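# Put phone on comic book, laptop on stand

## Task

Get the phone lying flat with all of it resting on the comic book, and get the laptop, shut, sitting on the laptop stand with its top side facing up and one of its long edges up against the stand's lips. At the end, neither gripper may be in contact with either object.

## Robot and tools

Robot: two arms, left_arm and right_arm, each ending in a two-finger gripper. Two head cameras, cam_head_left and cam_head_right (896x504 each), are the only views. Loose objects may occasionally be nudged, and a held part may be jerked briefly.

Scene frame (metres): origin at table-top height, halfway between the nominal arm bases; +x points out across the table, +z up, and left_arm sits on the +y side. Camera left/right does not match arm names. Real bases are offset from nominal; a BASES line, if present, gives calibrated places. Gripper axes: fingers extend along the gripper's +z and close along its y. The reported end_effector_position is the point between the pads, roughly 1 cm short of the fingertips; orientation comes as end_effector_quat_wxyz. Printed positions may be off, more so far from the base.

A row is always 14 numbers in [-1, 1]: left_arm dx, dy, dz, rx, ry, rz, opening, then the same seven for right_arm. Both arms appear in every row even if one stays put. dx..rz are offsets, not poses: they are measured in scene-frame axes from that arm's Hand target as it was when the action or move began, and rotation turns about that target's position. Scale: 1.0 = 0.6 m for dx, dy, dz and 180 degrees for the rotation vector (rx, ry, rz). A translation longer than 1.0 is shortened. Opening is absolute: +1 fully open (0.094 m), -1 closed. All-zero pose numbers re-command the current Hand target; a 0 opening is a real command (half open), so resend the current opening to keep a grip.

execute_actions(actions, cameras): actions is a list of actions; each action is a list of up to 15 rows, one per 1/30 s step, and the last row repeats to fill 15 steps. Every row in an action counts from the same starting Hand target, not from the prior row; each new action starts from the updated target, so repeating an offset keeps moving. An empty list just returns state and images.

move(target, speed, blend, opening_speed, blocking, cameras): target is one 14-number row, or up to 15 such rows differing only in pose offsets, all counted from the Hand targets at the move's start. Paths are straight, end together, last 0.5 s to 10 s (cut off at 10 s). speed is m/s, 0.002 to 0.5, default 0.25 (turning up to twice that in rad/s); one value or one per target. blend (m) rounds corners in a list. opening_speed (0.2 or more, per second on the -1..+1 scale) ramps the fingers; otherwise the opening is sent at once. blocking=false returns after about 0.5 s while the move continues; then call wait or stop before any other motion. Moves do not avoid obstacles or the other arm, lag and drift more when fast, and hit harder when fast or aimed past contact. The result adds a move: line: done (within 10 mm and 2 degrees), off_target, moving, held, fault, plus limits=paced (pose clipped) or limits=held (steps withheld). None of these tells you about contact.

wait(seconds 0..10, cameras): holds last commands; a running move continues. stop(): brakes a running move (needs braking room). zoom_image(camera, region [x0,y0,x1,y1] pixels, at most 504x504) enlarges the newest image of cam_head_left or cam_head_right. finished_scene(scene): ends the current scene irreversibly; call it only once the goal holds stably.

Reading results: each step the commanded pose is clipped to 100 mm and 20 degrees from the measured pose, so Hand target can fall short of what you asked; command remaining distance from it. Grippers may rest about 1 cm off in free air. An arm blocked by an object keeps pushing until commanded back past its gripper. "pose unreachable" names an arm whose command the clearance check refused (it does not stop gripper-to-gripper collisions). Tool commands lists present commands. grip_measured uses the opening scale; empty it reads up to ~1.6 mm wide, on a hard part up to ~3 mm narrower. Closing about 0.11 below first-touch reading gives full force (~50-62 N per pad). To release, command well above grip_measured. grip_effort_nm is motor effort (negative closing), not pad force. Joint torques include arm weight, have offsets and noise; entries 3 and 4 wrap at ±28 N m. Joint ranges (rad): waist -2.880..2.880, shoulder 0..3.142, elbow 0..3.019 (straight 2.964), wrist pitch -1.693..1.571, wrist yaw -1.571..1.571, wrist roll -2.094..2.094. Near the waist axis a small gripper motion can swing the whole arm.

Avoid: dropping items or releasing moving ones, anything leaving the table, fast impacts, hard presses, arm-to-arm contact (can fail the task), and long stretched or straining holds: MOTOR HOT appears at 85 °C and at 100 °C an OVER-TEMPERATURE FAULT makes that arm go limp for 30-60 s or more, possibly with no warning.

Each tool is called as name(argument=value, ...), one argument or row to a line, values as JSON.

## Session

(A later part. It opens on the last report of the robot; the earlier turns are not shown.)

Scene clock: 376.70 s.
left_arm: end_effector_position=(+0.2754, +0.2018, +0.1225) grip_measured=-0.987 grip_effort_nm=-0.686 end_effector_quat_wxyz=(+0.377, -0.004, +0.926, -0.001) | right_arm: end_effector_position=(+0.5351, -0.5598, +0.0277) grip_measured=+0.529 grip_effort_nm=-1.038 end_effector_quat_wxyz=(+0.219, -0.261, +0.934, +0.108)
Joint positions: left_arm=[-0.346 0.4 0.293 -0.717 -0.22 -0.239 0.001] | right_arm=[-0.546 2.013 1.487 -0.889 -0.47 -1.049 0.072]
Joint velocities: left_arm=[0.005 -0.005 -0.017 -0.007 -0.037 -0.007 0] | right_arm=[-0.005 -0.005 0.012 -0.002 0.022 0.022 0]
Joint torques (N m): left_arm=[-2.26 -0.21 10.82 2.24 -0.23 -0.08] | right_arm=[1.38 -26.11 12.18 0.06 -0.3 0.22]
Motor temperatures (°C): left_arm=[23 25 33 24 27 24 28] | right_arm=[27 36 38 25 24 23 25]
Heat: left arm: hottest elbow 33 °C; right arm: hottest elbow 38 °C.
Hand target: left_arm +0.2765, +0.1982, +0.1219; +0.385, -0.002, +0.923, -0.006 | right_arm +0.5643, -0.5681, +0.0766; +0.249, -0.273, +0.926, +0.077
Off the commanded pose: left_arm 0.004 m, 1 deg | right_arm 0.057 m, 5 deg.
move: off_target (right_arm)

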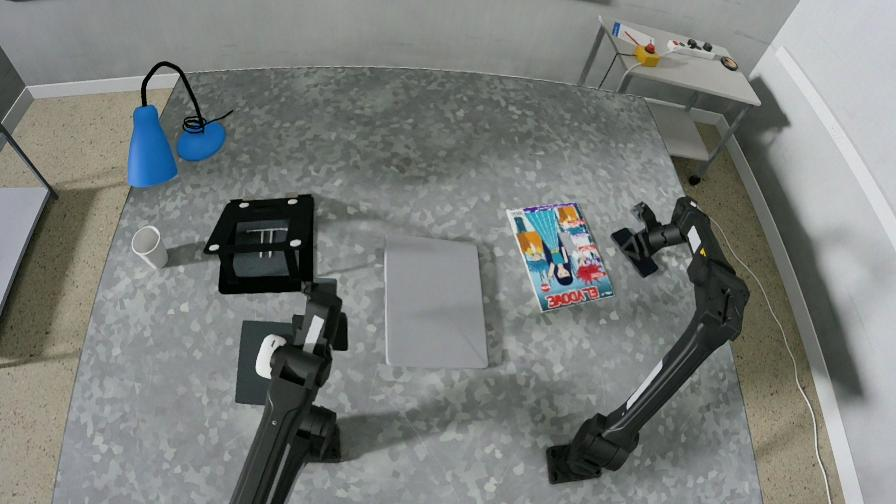

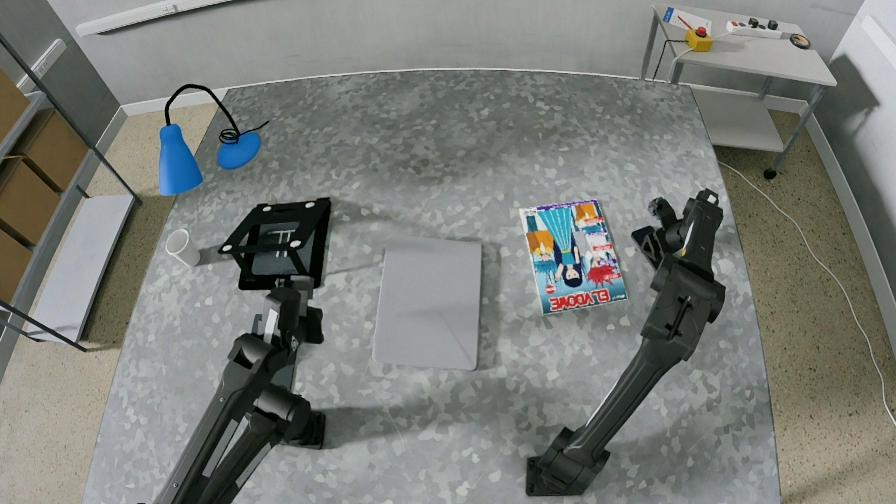

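move(
  target=[0,0,0,0,0,0,-1,0,0,0.04,0,0,0,0.4],
  speed=0.08,
)

zoom_image(
  camera="cam_head_left",
  region=[600, 160, 740, 280],
)

zoom_image(
  camera="cam_head_right",
  region=[630, 160, 770, 280],
)

Scene clock: 380.10 s.
left_arm: end_effector_position=(+0.2754, +0.2018, +0.1225) grip_measured=-0.987 grip_effort_nm=-0.686 end_effector_quat_wxyz=(+0.377, -0.004, +0.926, -0.001) | right_arm: end_effector_position=(+0.5373, -0.5612, +0.0541) grip_measured=+0.529 grip_effort_nm=-1.038 end_effector_quat_wxyz=(+0.220, -0.261, +0.934, +0.107)
Joint positions: left_arm=[-0.346 0.4 0.293 -0.717 -0.22 -0.239 0.001] | right_arm=[-0.546 1.984 1.518 -0.944 -0.469 -1.048 0.072]
Joint velocities: left_arm=[0.005 0.005 -0.002 -0.012 -0.066 -0.051 0] | right_arm=[-0.015 0.005 -0.007 0.007 -0.081 -0.081 0.001]
Joint torques (N m): left_arm=[-2.49 -0.09 10.92 2.37 -0.29 -0.08] | right_arm=[1.44 -25.76 12.37 0.05 -0.31 0.21]
Motor temperatures (°C): left_arm=[23 25 33 24 27 24 28] | right_arm=[27 36 38 25 24 23 25]
Heat: left arm: hottest elbow 33 °C; right arm: hottest elbow 38 °C.
Hand target: left_arm +0.2765, +0.1982, +0.1219; +0.385, -0.002, +0.923, -0.006 | right_arm +0.5648, -0.5682, +0.1006; +0.249, -0.273, +0.926, +0.076
Off the commanded pose: left_arm 0.004 m, 1 deg | right_arm 0.054 m, 5 deg.
move: off_target (right_arm)

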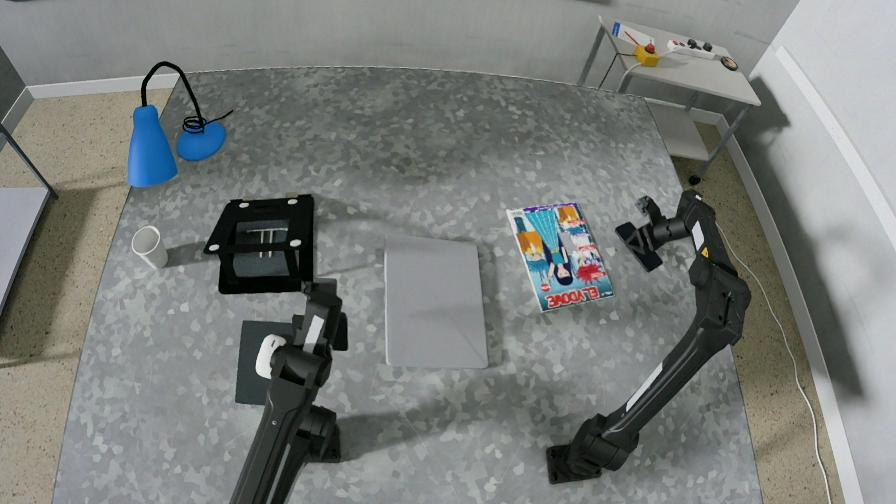

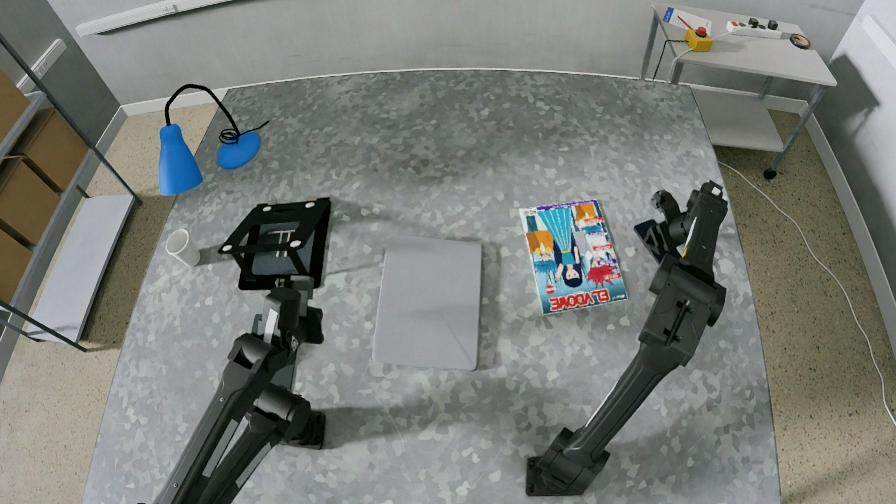

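Scaled by 3.600.

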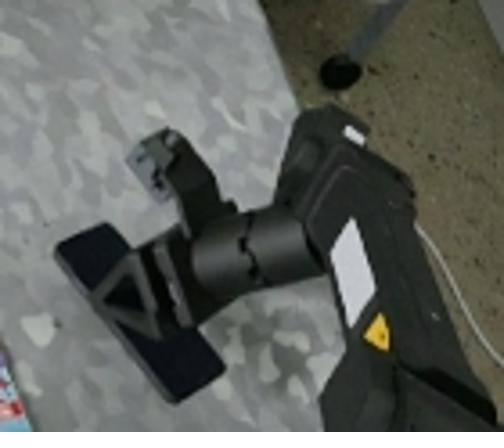

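Scaled by 3.600.

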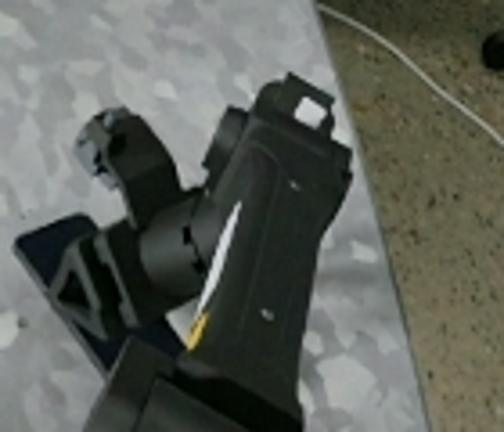

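move(
  target=[
    [0,0,0,0,0,0,-1,0,0,0.05,0,0,0,0.4],
    [0,0,0,0,0,0,-1,-0.025,0.32,0.06,0,0,-0.11,0.4],
  ],
  speed=0.12,
  blend=0.02,
)

zoom_image(
  camera="cam_head_left",
  region=[490, 160, 670, 320],
)

zoom_image(
  camera="cam_head_right",
  region=[500, 160, 680, 320],
)

Scene clock: 392.60 s.
left_arm: end_effector_position=(+0.2754, +0.2018, +0.1225) grip_measured=-0.987 grip_effort_nm=-0.686 end_effector_quat_wxyz=(+0.377, -0.004, +0.926, -0.001) | right_arm: end_effector_position=(+0.5504, -0.3775, +0.1153) grip_measured=+0.529 grip_effort_nm=-1.038 end_effector_quat_wxyz=(+0.232, -0.110, +0.966, +0.040)
Joint positions: left_arm=[-0.346 0.4 0.293 -0.717 -0.22 -0.239 0.001] | right_arm=[-0.177 1.69 1.249 -0.696 -0.202 -0.354 0.072]
Joint velocities: left_arm=[-0.015 -0.015 -0.002 -0.002 -0.051 -0.051 -0.001] | right_arm=[-0.005 -0.024 -0.007 0.007 0.037 0.007 0]
Joint torques (N m): left_arm=[-2.84 -0.62 10.88 2.13 -0.3 -0.1] | right_arm=[0.97 -21.77 7.72 1.44 -0.06 0.19]
Motor temperatures (°C): left_arm=[23 25 33 24 27 24 28] | right_arm=[27 37 39 25 24 23 26]
Heat: left arm: hottest elbow 33 °C; right arm: hottest elbow 39 °C.
Hand target: left_arm +0.2765, +0.1982, +0.1219; +0.385, -0.002, +0.923, -0.006 | right_arm +0.5527, -0.3748, +0.1363; +0.256, -0.111, +0.960, +0.033
Off the commanded pose: left_arm 0.004 m, 1 deg | right_arm 0.021 m, 3 deg.
move: off_target (right_arm); blend cut to 0.0148 m at target 1

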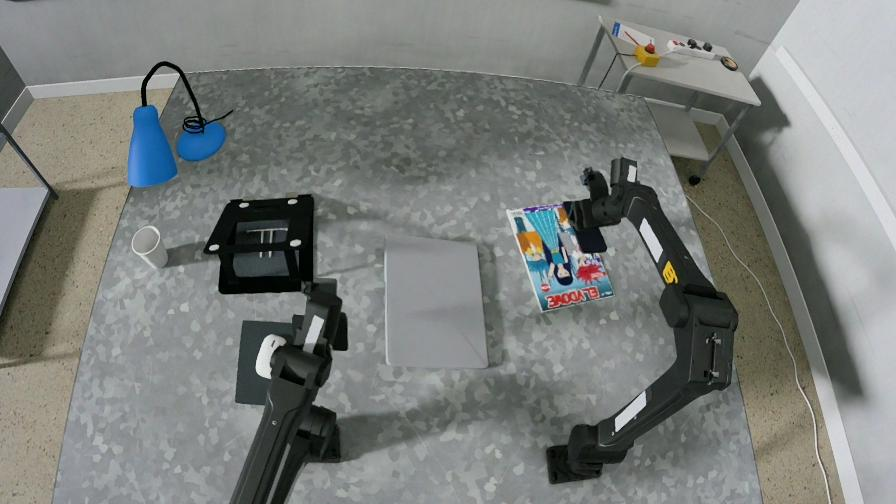

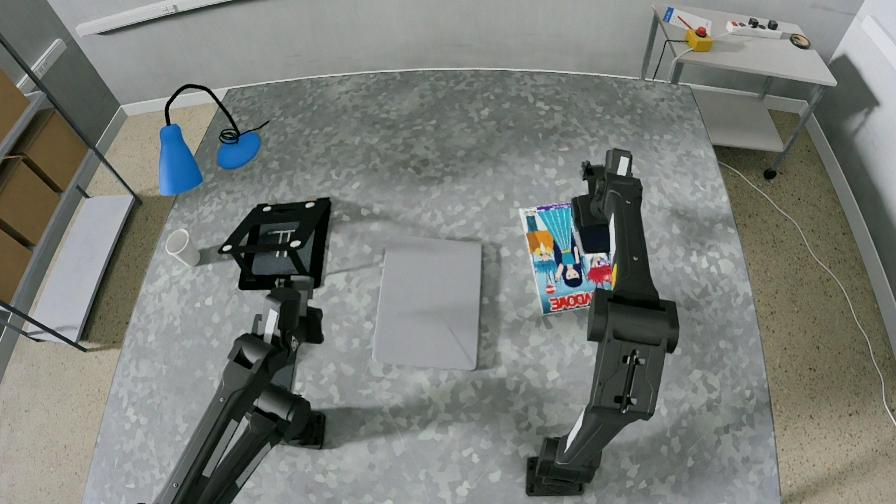

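Scaled by 2.800.

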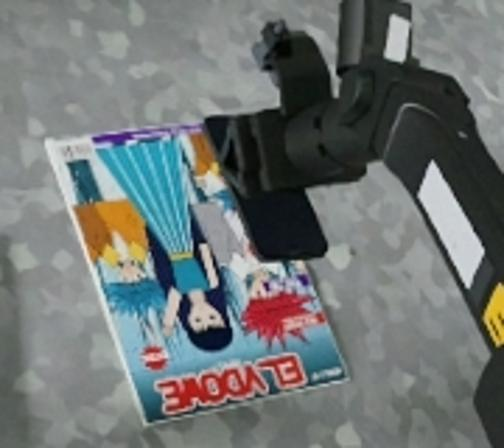

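Scaled by 2.800.

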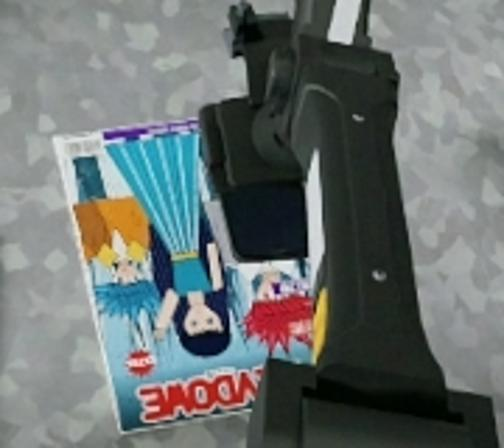

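move(
  target=[
    [0,0,0,0,0,0,-1,-0.042,0.062,0,0,0,0,0.4],
    [0,0,0,0,0,0,-1,-0.042,0.062,-0.08,0,0,0,0.4],
  ],
  speed=0.1,
  blend=0.02,
)

zoom_image(
  camera="cam_head_left",
  region=[490, 160, 670, 320],
)

zoom_image(
  camera="cam_head_right",
  region=[500, 160, 680, 320],
)

Scene clock: 398.03 s.
left_arm: end_effector_position=(+0.2754, +0.2018, +0.1225) grip_measured=-0.987 grip_effort_nm=-0.686 end_effector_quat_wxyz=(+0.377, -0.004, +0.926, -0.001) | right_arm: end_effector_position=(+0.5256, -0.3418, +0.0956) grip_measured=+0.529 grip_effort_nm=-1.038 end_effector_quat_wxyz=(+0.255, -0.110, +0.960, +0.032)
Joint positions: left_arm=[-0.346 0.4 0.293 -0.717 -0.22 -0.239 0.001] | right_arm=[-0.111 1.625 1.09 -0.541 -0.17 -0.292 0.072]
Joint velocities: left_arm=[-0.005 -0.005 0.007 -0.022 -0.081 0.037 0.001] | right_arm=[-0.005 -0.005 0.017 0.017 -0.081 0.037 0]
Joint torques (N m): left_arm=[-2.78 -0.44 10.7 2.41 -0.25 -0.13] | right_arm=[1.26 -15.79 7.47 1.69 -0.03 0.24]
Motor temperatures (°C): left_arm=[23 25 33 24 27 24 28] | right_arm=[27 38 38 25 24 23 26]
Heat: left arm: hottest elbow 33 °C; right arm: hottest shoulder 38 °C.
Hand target: left_arm +0.2765, +0.1982, +0.1219; +0.385, -0.002, +0.923, -0.006 | right_arm +0.5274, -0.3371, +0.0886; +0.256, -0.111, +0.960, +0.034
Off the commanded pose: left_arm 0.004 m, 1 deg | right_arm 0.009 m, 0 deg.
move: done

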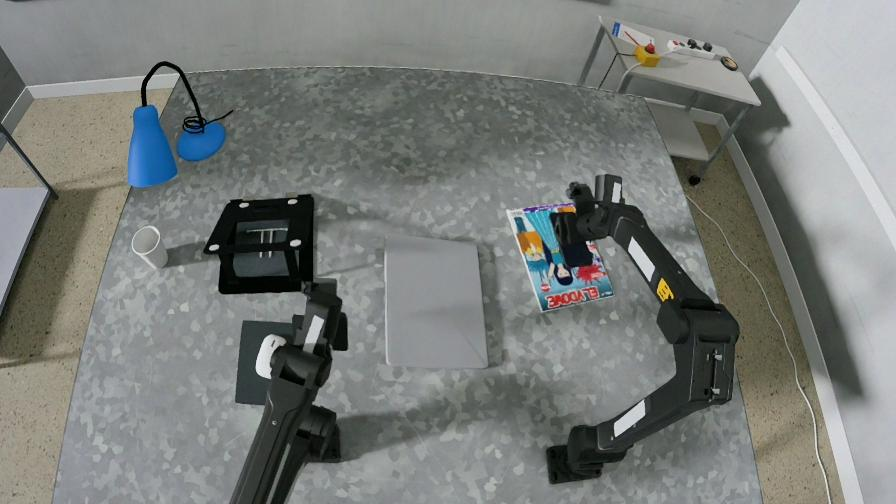

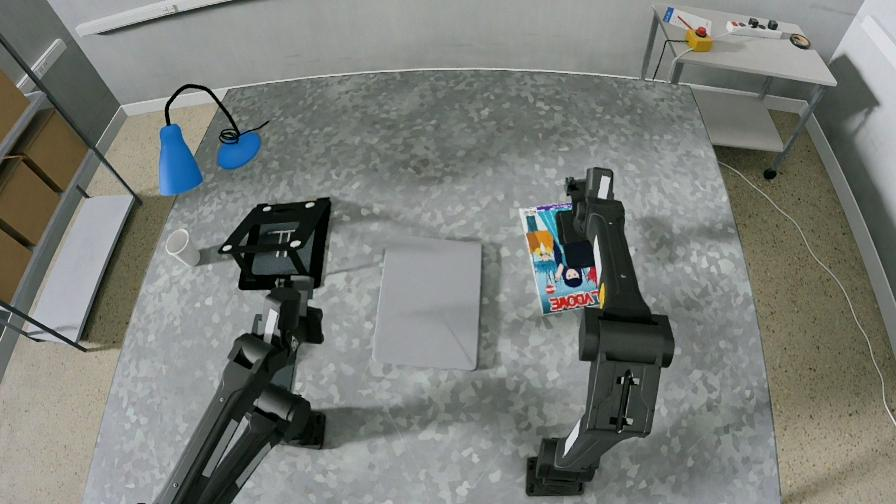

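Scaled by 2.800.

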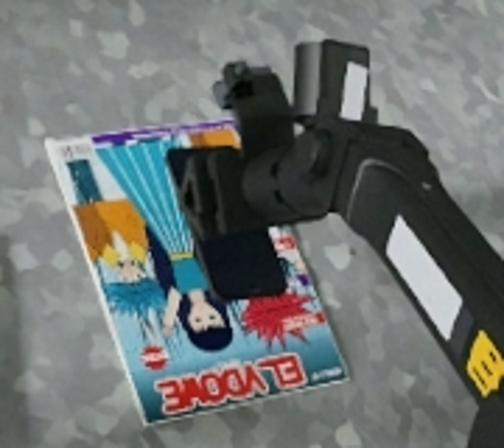

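Scaled by 2.800.

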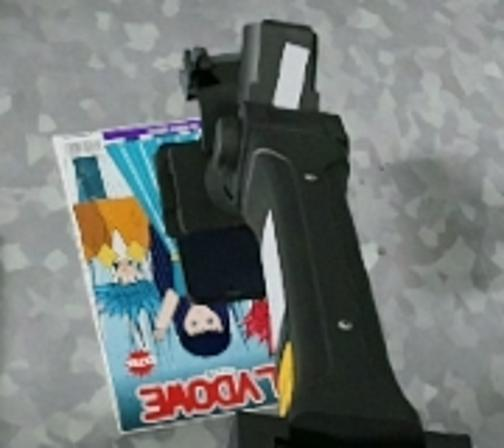

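move(
  target=[0,0,0,0,0,0,-1,0,0,-0.095,0,0,0,0.4],
  speed=0.06,
)

zoom_image(
  camera="cam_head_left",
  region=[490, 160, 670, 320],
)

zoom_image(
  camera="cam_head_right",
  region=[500, 160, 680, 320],
)

Scene clock: 403.33 s.
left_arm: end_effector_position=(+0.2754, +0.2018, +0.1225) grip_measured=-0.987 grip_effort_nm=-0.686 end_effector_quat_wxyz=(+0.377, -0.004, +0.926, -0.001) | right_arm: end_effector_position=(+0.5252, -0.3418, +0.0389) grip_measured=+0.529 grip_effort_nm=-1.038 end_effector_quat_wxyz=(+0.255, -0.110, +0.960, +0.032)
Joint positions: left_arm=[-0.346 0.4 0.293 -0.717 -0.22 -0.239 0.001] | right_arm=[-0.111 1.714 1.026 -0.388 -0.17 -0.292 0.072]
Joint velocities: left_arm=[-0.005 -0.015 -0.002 -0.002 0.051 0.007 0] | right_arm=[-0.015 0.005 -0.007 0.017 -0.007 0.007 -0.001]
Joint torques (N m): left_arm=[-2.67 -0.85 10.84 2.19 -0.29 -0.09] | right_arm=[1.14 -16.44 6.95 1.55 -0.05 0.21]
Motor temperatures (°C): left_arm=[23 25 33 24 27 24 28] | right_arm=[27 38 39 25 24 23 26]
Heat: left arm: hottest elbow 33 °C; right arm: hottest elbow 39 °C.
Hand target: left_arm +0.2765, +0.1982, +0.1219; +0.385, -0.002, +0.923, -0.006 | right_arm +0.5265, -0.3374, +0.0314; +0.255, -0.111, +0.960, +0.034
Off the commanded pose: left_arm 0.004 m, 1 deg | right_arm 0.009 m, 0 deg.
move: done

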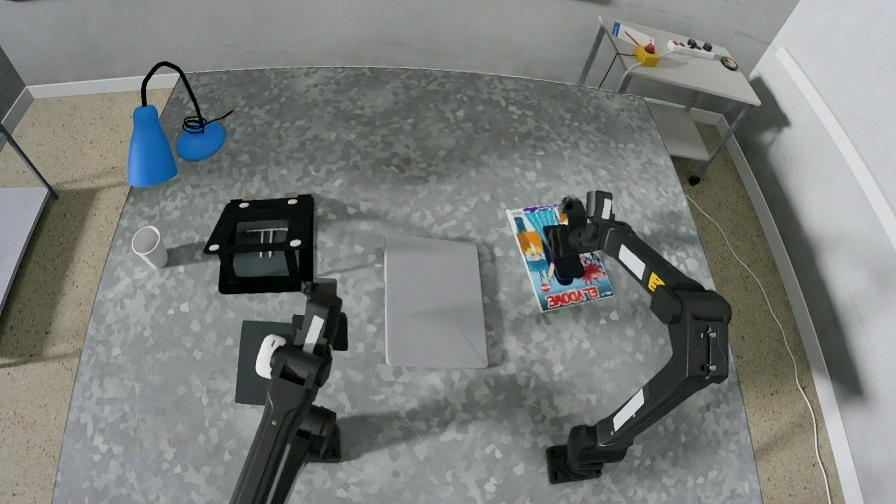

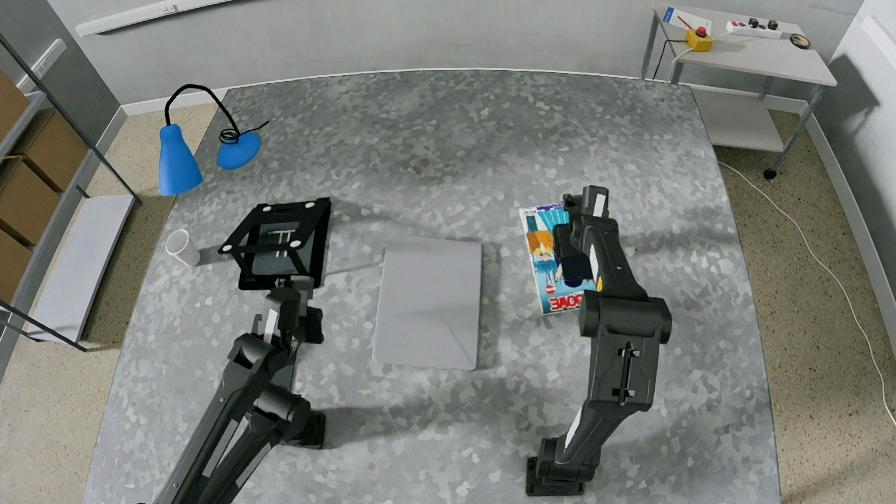

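Scaled by 2.800.

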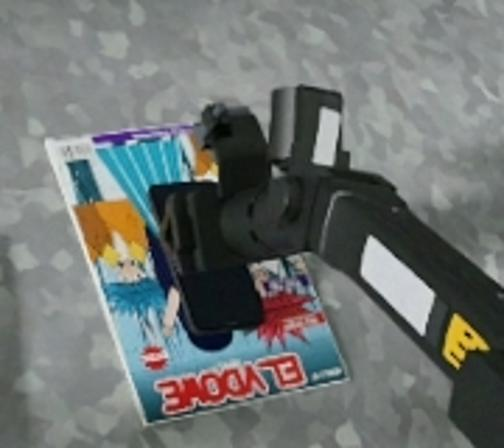

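Scaled by 2.800.

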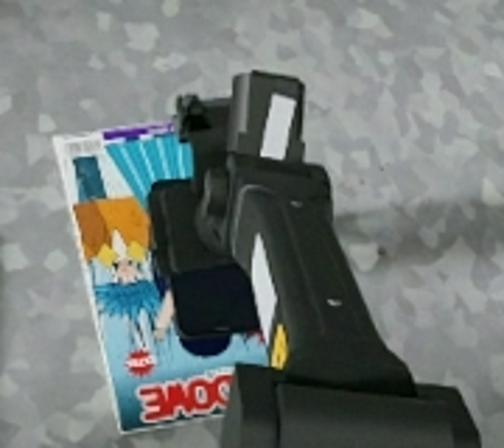

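move(
  target=[0,0,0,0,0,0,-1,0,0,-0.028,0,0,0,0.4],
  speed=0.03,
)

zoom_image(
  camera="cam_head_left",
  region=[490, 160, 670, 320],
)

zoom_image(
  camera="cam_head_right",
  region=[500, 160, 680, 320],
)

Scene clock: 407.60 s.
left_arm: end_effector_position=(+0.2754, +0.2018, +0.1225) grip_measured=-0.987 grip_effort_nm=-0.686 end_effector_quat_wxyz=(+0.377, -0.004, +0.926, -0.001) | right_arm: end_effector_position=(+0.5262, -0.3419, +0.0243) grip_measured=+0.529 grip_effort_nm=-1.038 end_effector_quat_wxyz=(+0.258, -0.110, +0.959, +0.032)
Joint positions: left_arm=[-0.346 0.4 0.293 -0.717 -0.22 -0.239 0.001] | right_arm=[-0.111 1.741 1.013 -0.343 -0.17 -0.292 0.072]
Joint velocities: left_arm=[0.005 -0.005 -0.002 -0.002 -0.051 -0.007 -0.001] | right_arm=[-0.005 -0.005 -0.002 0.017 0.007 -0.007 0]
Joint torques (N m): left_arm=[-2.67 -0.5 10.82 2.32 -0.27 -0.06] | right_arm=[1.08 -15.85 6.58 1.55 -0.05 0.21]
Motor temperatures (°C): left_arm=[23 25 33 24 27 24 28] | right_arm=[27 38 39 25 24 23 27]
Heat: left arm: hottest elbow 33 °C; right arm: hottest elbow 39 °C.
Hand target: left_arm +0.2765, +0.1982, +0.1219; +0.385, -0.002, +0.923, -0.006 | right_arm +0.5263, -0.3375, +0.0146; +0.255, -0.111, +0.960, +0.034
Off the commanded pose: left_arm 0.004 m, 1 deg | right_arm 0.011 m, 0 deg.
move: off_target (right_arm)

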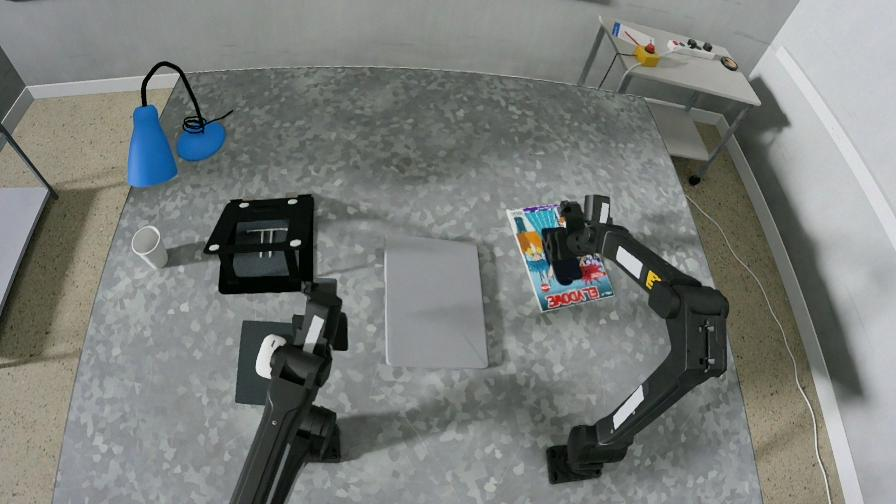

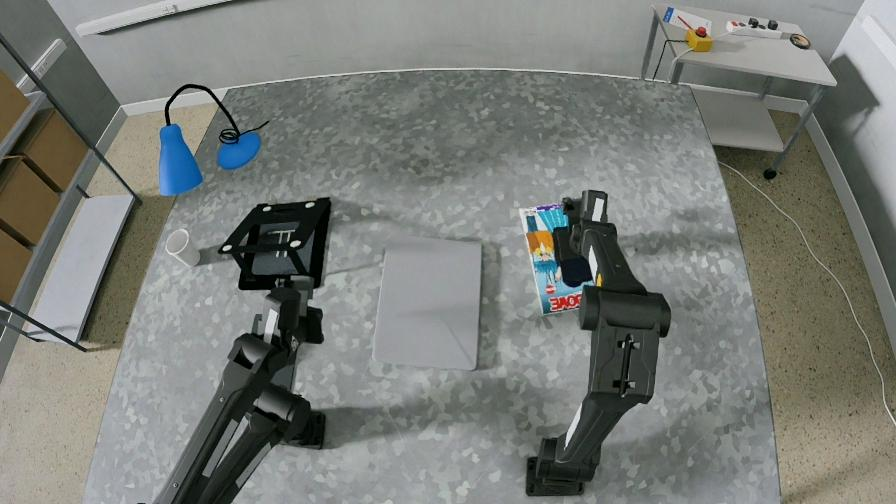

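Scaled by 2.800.

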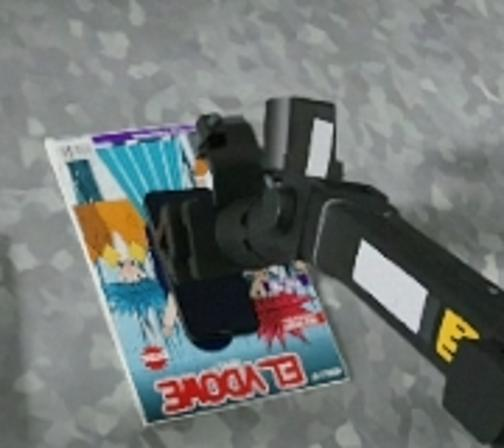

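Scaled by 2.800.

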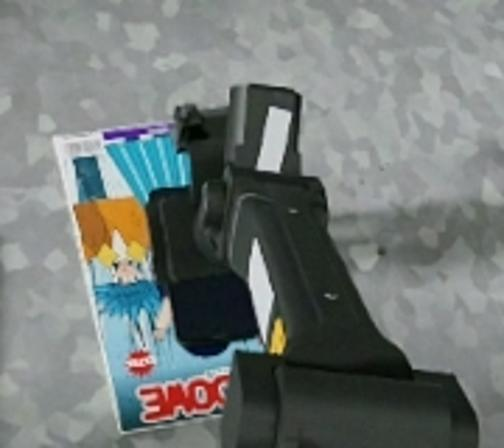

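move(
  target=[0,0,0,0,0,0,-1,0,0,-0.01,0,0,0,0.4],
  speed=0.03,
)

zoom_image(
  camera="cam_head_left",
  region=[520, 200, 620, 290],
)

Scene clock: 410.37 s.
left_arm: end_effector_position=(+0.2754, +0.2018, +0.1225) grip_measured=-0.987 grip_effort_nm=-0.681 end_effector_quat_wxyz=(+0.377, -0.004, +0.926, -0.001) | right_arm: end_effector_position=(+0.5290, -0.3422, +0.0235) grip_measured=+0.529 grip_effort_nm=-1.038 end_effector_quat_wxyz=(+0.263, -0.111, +0.958, +0.031)
Joint positions: left_arm=[-0.346 0.4 0.293 -0.717 -0.22 -0.239 0.001] | right_arm=[-0.111 1.746 1.013 -0.327 -0.17 -0.292 0.072]
Joint velocities: left_arm=[-0.005 -0.005 -0.002 0.007 0.022 -0.007 0] | right_arm=[-0.015 -0.005 -0.007 -0.007 -0.007 0.022 0.001]
Joint torques (N m): left_arm=[-2.73 -0.26 10.88 2.25 -0.29 -0.08] | right_arm=[1.03 -15.97 6.19 1.54 -0.04 0.21]
Motor temperatures (°C): left_arm=[23 25 33 24 27 24 28] | right_arm=[27 38 38 25 24 23 27]
Heat: left arm: hottest elbow 33 °C; right arm: hottest shoulder 38 °C.
Hand target: left_arm +0.2765, +0.1982, +0.1219; +0.385, -0.002, +0.923, -0.006 | right_arm +0.5262, -0.3375, +0.0086; +0.255, -0.111, +0.960, +0.034
Off the commanded pose: left_arm 0.004 m, 1 deg | right_arm 0.016 m, 1 deg.
move: off_target (right_arm)

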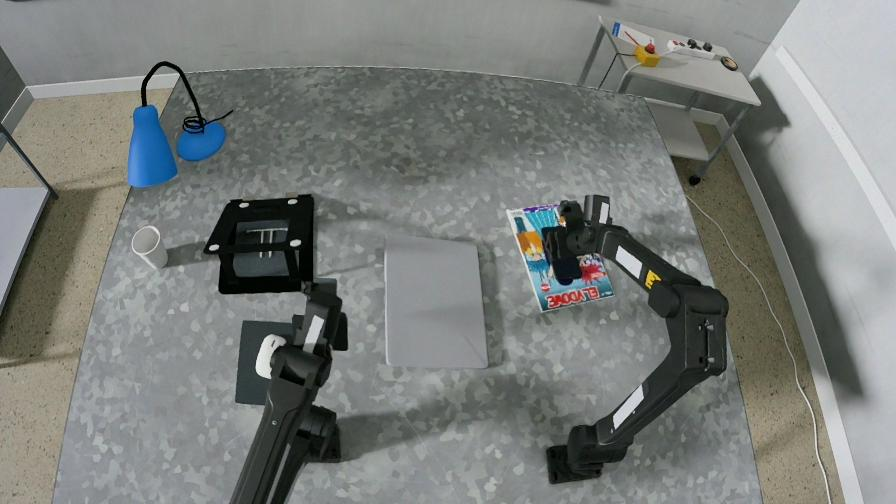

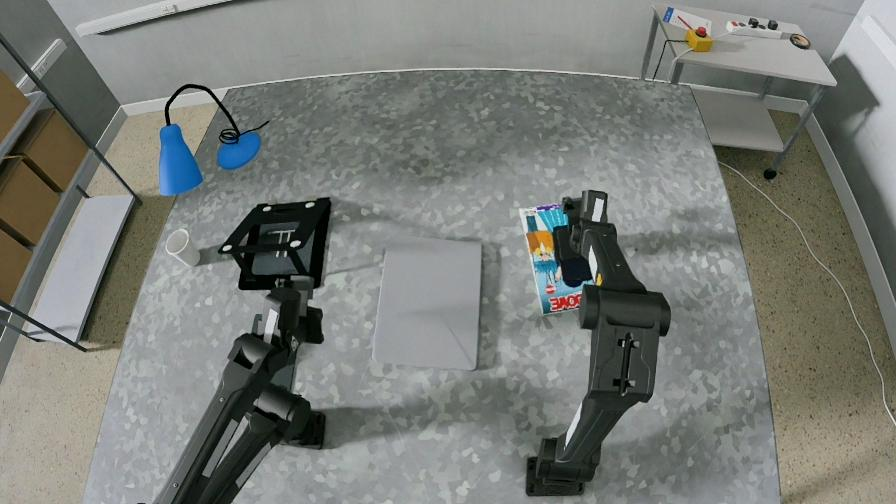

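Scaled by 5.040.

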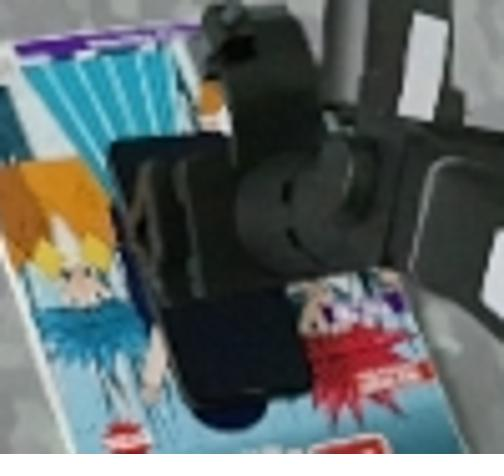

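move(
  target=[0,0,0,0,0,0,-1,0.002,0,0.01,0,0,0,0.8],
  speed=0.03,
  opening_speed=0.4,
)

move(
  target=[0,0,0,0,0,0,-1,0.002,0,0.17,0,0,0,0.8],
  speed=0.08,
)

zoom_image(
  camera="cam_head_left",
  region=[490, 160, 670, 320],
)

Scene clock: 414.17 s.
left_arm: end_effector_position=(+0.2754, +0.2018, +0.1225) grip_measured=-0.987 grip_effort_nm=-0.686 end_effector_quat_wxyz=(+0.377, -0.004, +0.926, -0.001) | right_arm: end_effector_position=(+0.5291, -0.3423, +0.0235) grip_measured=+0.798 grip_effort_nm=0.071 end_effector_quat_wxyz=(+0.263, -0.111, +0.958, +0.030)
Joint positions: left_arm=[-0.346 0.4 0.293 -0.717 -0.22 -0.239 0.001] | right_arm=[-0.111 1.746 1.013 -0.327 -0.169 -0.292 0.084]
Joint velocities: left_arm=[-0.015 -0.005 0.002 0.007 -0.007 0.037 0] | right_arm=[-0.015 -0.005 0.002 0.012 0.022 0.022 0]
Joint torques (N m): left_arm=[-2.37 -0.91 10.89 2.19 -0.23 -0.06] | right_arm=[1.14 -17.2 6.87 1.01 -0.04 0.21]
Motor temperatures (°C): left_arm=[23 25 33 24 27 24 28] | right_arm=[27 37 38 25 24 23 27]
Heat: left arm: hottest elbow 33 °C; right arm: hottest elbow 38 °C.
Hand target: left_arm +0.2765, +0.1982, +0.1219; +0.385, -0.002, +0.923, -0.006 | right_arm +0.5275, -0.3375, +0.0146; +0.255, -0.111, +0.960, +0.033
Off the commanded pose: left_arm 0.004 m, 1 deg | right_arm 0.010 m, 1 deg.
move: done

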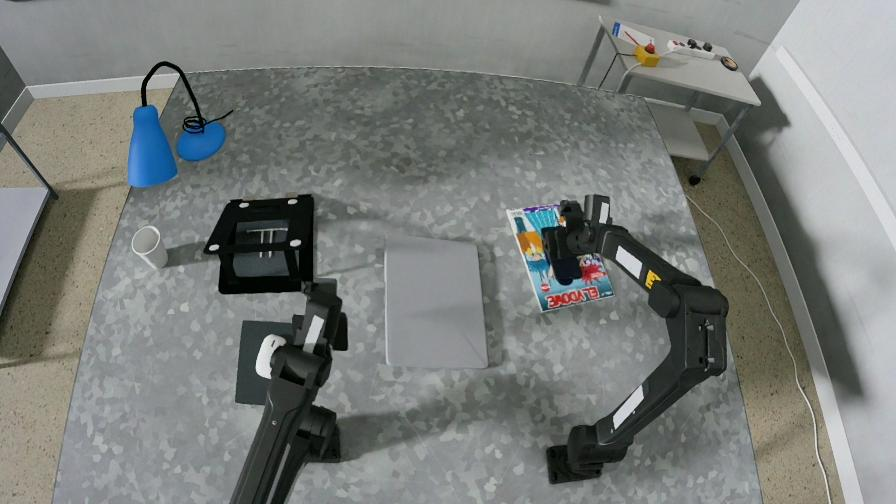

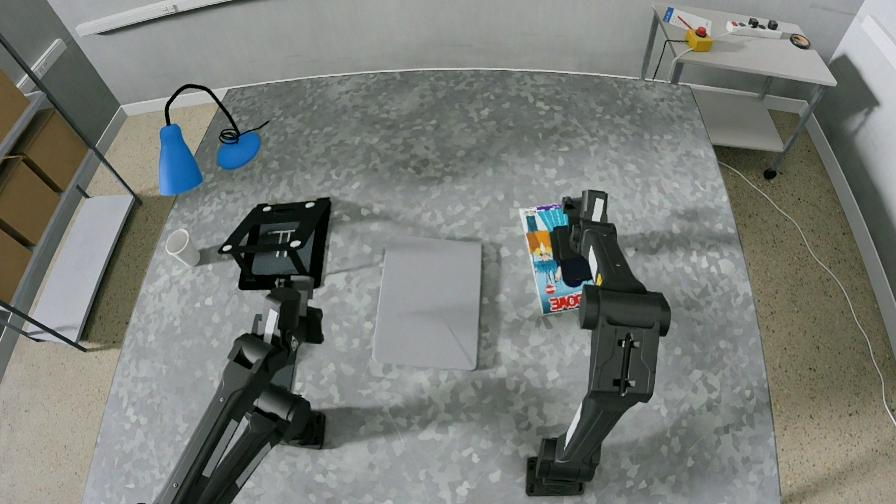

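Scene clock: 416.07 s.
left_arm: end_effector_position=(+0.2754, +0.2018, +0.1225) grip_measured=-0.987 grip_effort_nm=-0.686 end_effector_quat_wxyz=(+0.377, -0.004, +0.926, -0.001) | right_arm: end_effector_position=(+0.5073, -0.3400, +0.0852) grip_measured=+0.799 grip_effort_nm=0.061 end_effector_quat_wxyz=(+0.227, -0.108, +0.967, +0.039)
Joint positions: left_arm=[-0.346 0.4 0.293 -0.717 -0.22 -0.239 0.001] | right_arm=[-0.111 1.618 1.069 -0.587 -0.169 -0.291 0.085]
Joint velocities: left_arm=[-0.015 -0.005 0.007 0.012 -0.066 0.066 -0.001] | right_arm=[0.005 0.005 -0.002 -0.012 0.007 -0.022 0]
Joint torques (N m): left_arm=[-2.14 -0.5 10.81 2.02 -0.27 -0.07] | right_arm=[1.32 -17.96 11.75 0.29 -0.05 0.21]
Motor temperatures (°C): left_arm=[23 25 33 24 27 24 28] | right_arm=[27 37 38 25 24 23 26]
Heat: left arm: hottest elbow 33 °C; right arm: hottest elbow 38 °C.
Hand target: left_arm +0.2765, +0.1982, +0.1219; +0.385, -0.002, +0.923, -0.006 | right_arm +0.5301, -0.3371, +0.1166; +0.255, -0.111, +0.960, +0.033
Off the commanded pose: left_arm 0.004 m, 1 deg | right_arm 0.038 m, 3 deg.
move: off_target (right_arm)

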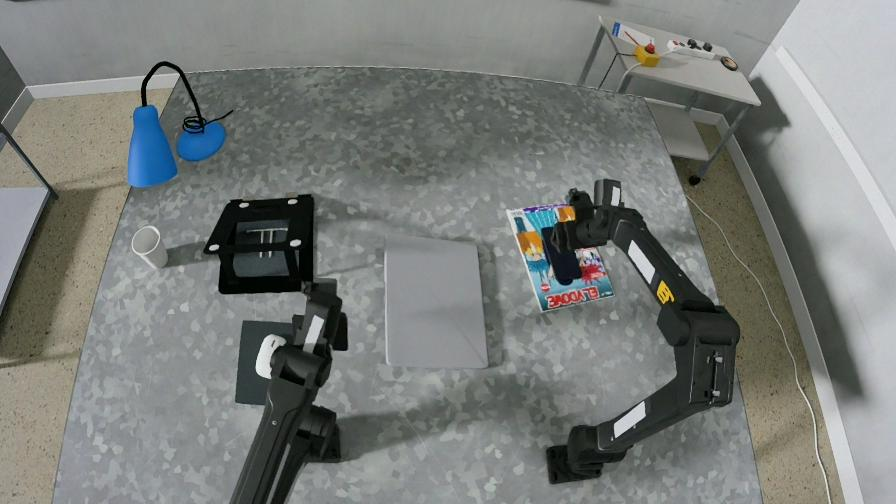

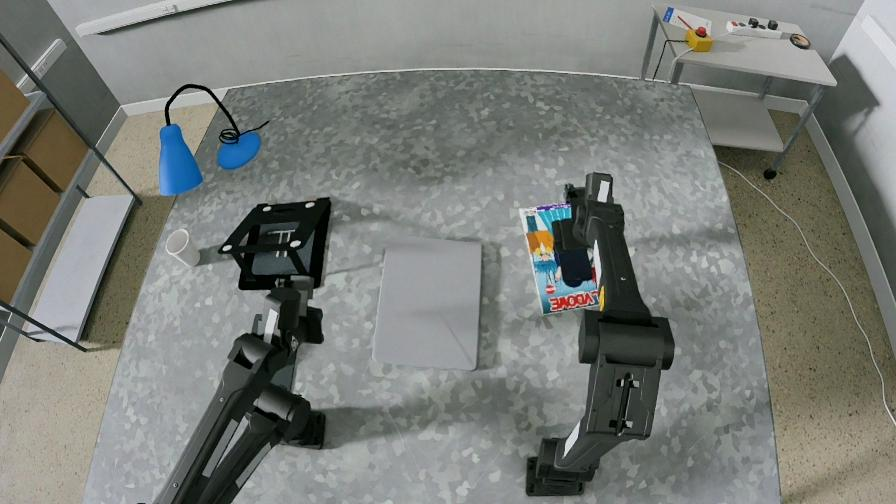

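Scaled by 2.800.

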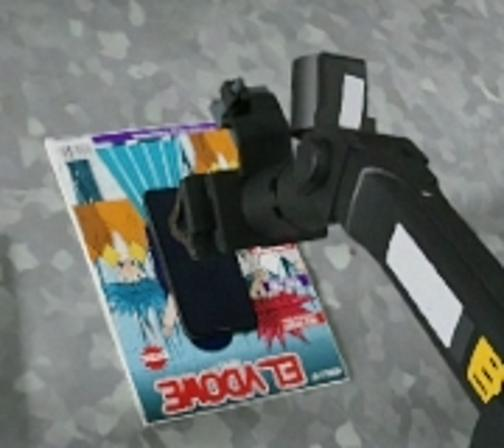

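move(
  target=[
    [0,0,0,0,0,0,-1,-0.05,-0.05,0.1,0,0,0,0.8],
    [0,0,0,0,0,0,-1,-0.35,0.05,0.15,0,0,0,0],
  ],
  speed=0.2,
)

zoom_image(
  camera="cam_head_left",
  region=[370, 220, 510, 390],
)

zoom_image(
  camera="cam_head_right",
  region=[360, 220, 500, 390],
)

zoom_image(
  camera="cam_head_left",
  region=[190, 170, 340, 310],
)

zoom_image(
  camera="cam_head_right",
  region=[200, 170, 350, 310],
)

every target must give the same right_gripper/opening; nothing of the call was run
Scene clock: 457.10 s.
left_arm: end_effector_position=(+0.2754, +0.2018, +0.1225) grip_measured=-0.987 grip_effort_nm=-0.686 end_effector_quat_wxyz=(+0.377, -0.004, +0.926, -0.001) | right_arm: end_effector_position=(+0.5072, -0.3399, +0.0852) grip_measured=+0.799 grip_effort_nm=0.061 end_effector_quat_wxyz=(+0.227, -0.108, +0.967, +0.039)
Joint positions: left_arm=[-0.346 0.4 0.293 -0.717 -0.22 -0.239 0.001] | right_arm=[-0.111 1.618 1.069 -0.587 -0.169 -0.291 0.085]
Joint velocities: left_arm=[-0.005 -0.005 -0.012 0.002 0.007 -0.051 -0.001] | right_arm=[0.005 0.005 0.002 -0.017 -0.037 0.037 0]
Joint torques (N m): left_arm=[-2.43 0.15 10.97 2.29 -0.22 -0.08] | right_arm=[1.26 -17.9 11.78 0.47 -0.05 0.21]
Motor temperatures (°C): left_arm=[23 25 34 24 27 24 28] | right_arm=[27 38 40 25 24 23 25]
Heat: left arm: hottest elbow 34 °C; right arm: hottest elbow 40 °C.
Hand target: left_arm +0.2765, +0.1982, +0.1219; +0.385, -0.002, +0.923, -0.006 | right_arm +0.5301, -0.3371, +0.1166; +0.255, -0.111, +0.960, +0.033
Tool commands: left_gripper/opening=-1.0 right_gripper/opening=+0.8
Off the commanded pose: left_arm 0.004 m, 1 deg | right_arm 0.038 m, 3 deg.

Scaled by 2.965.

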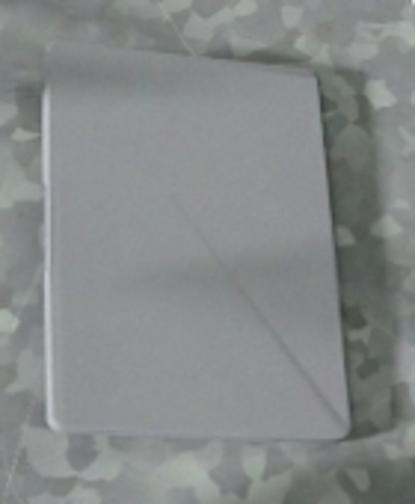

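Scaled by 2.965.

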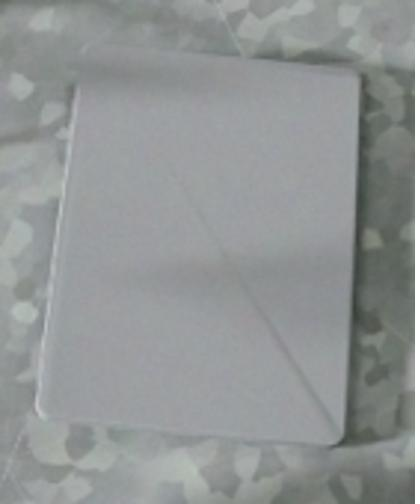

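Scaled by 3.360.

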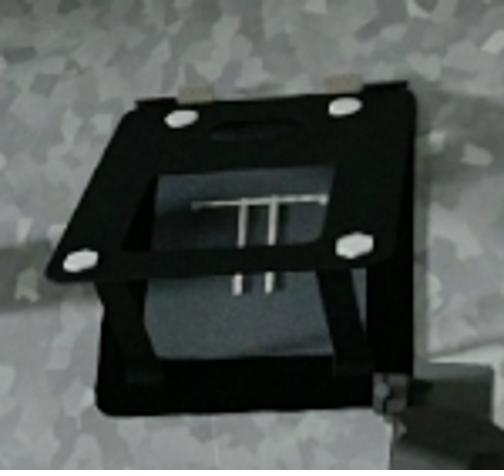

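Scaled by 3.360.

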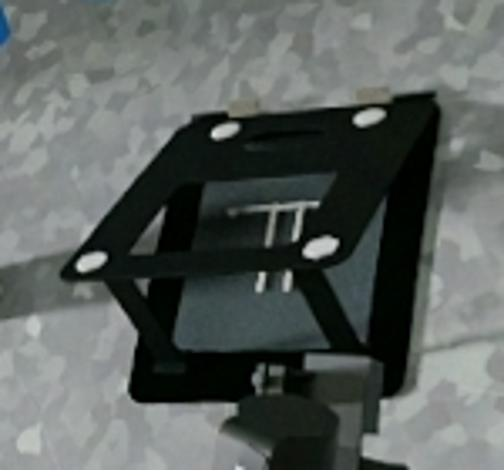

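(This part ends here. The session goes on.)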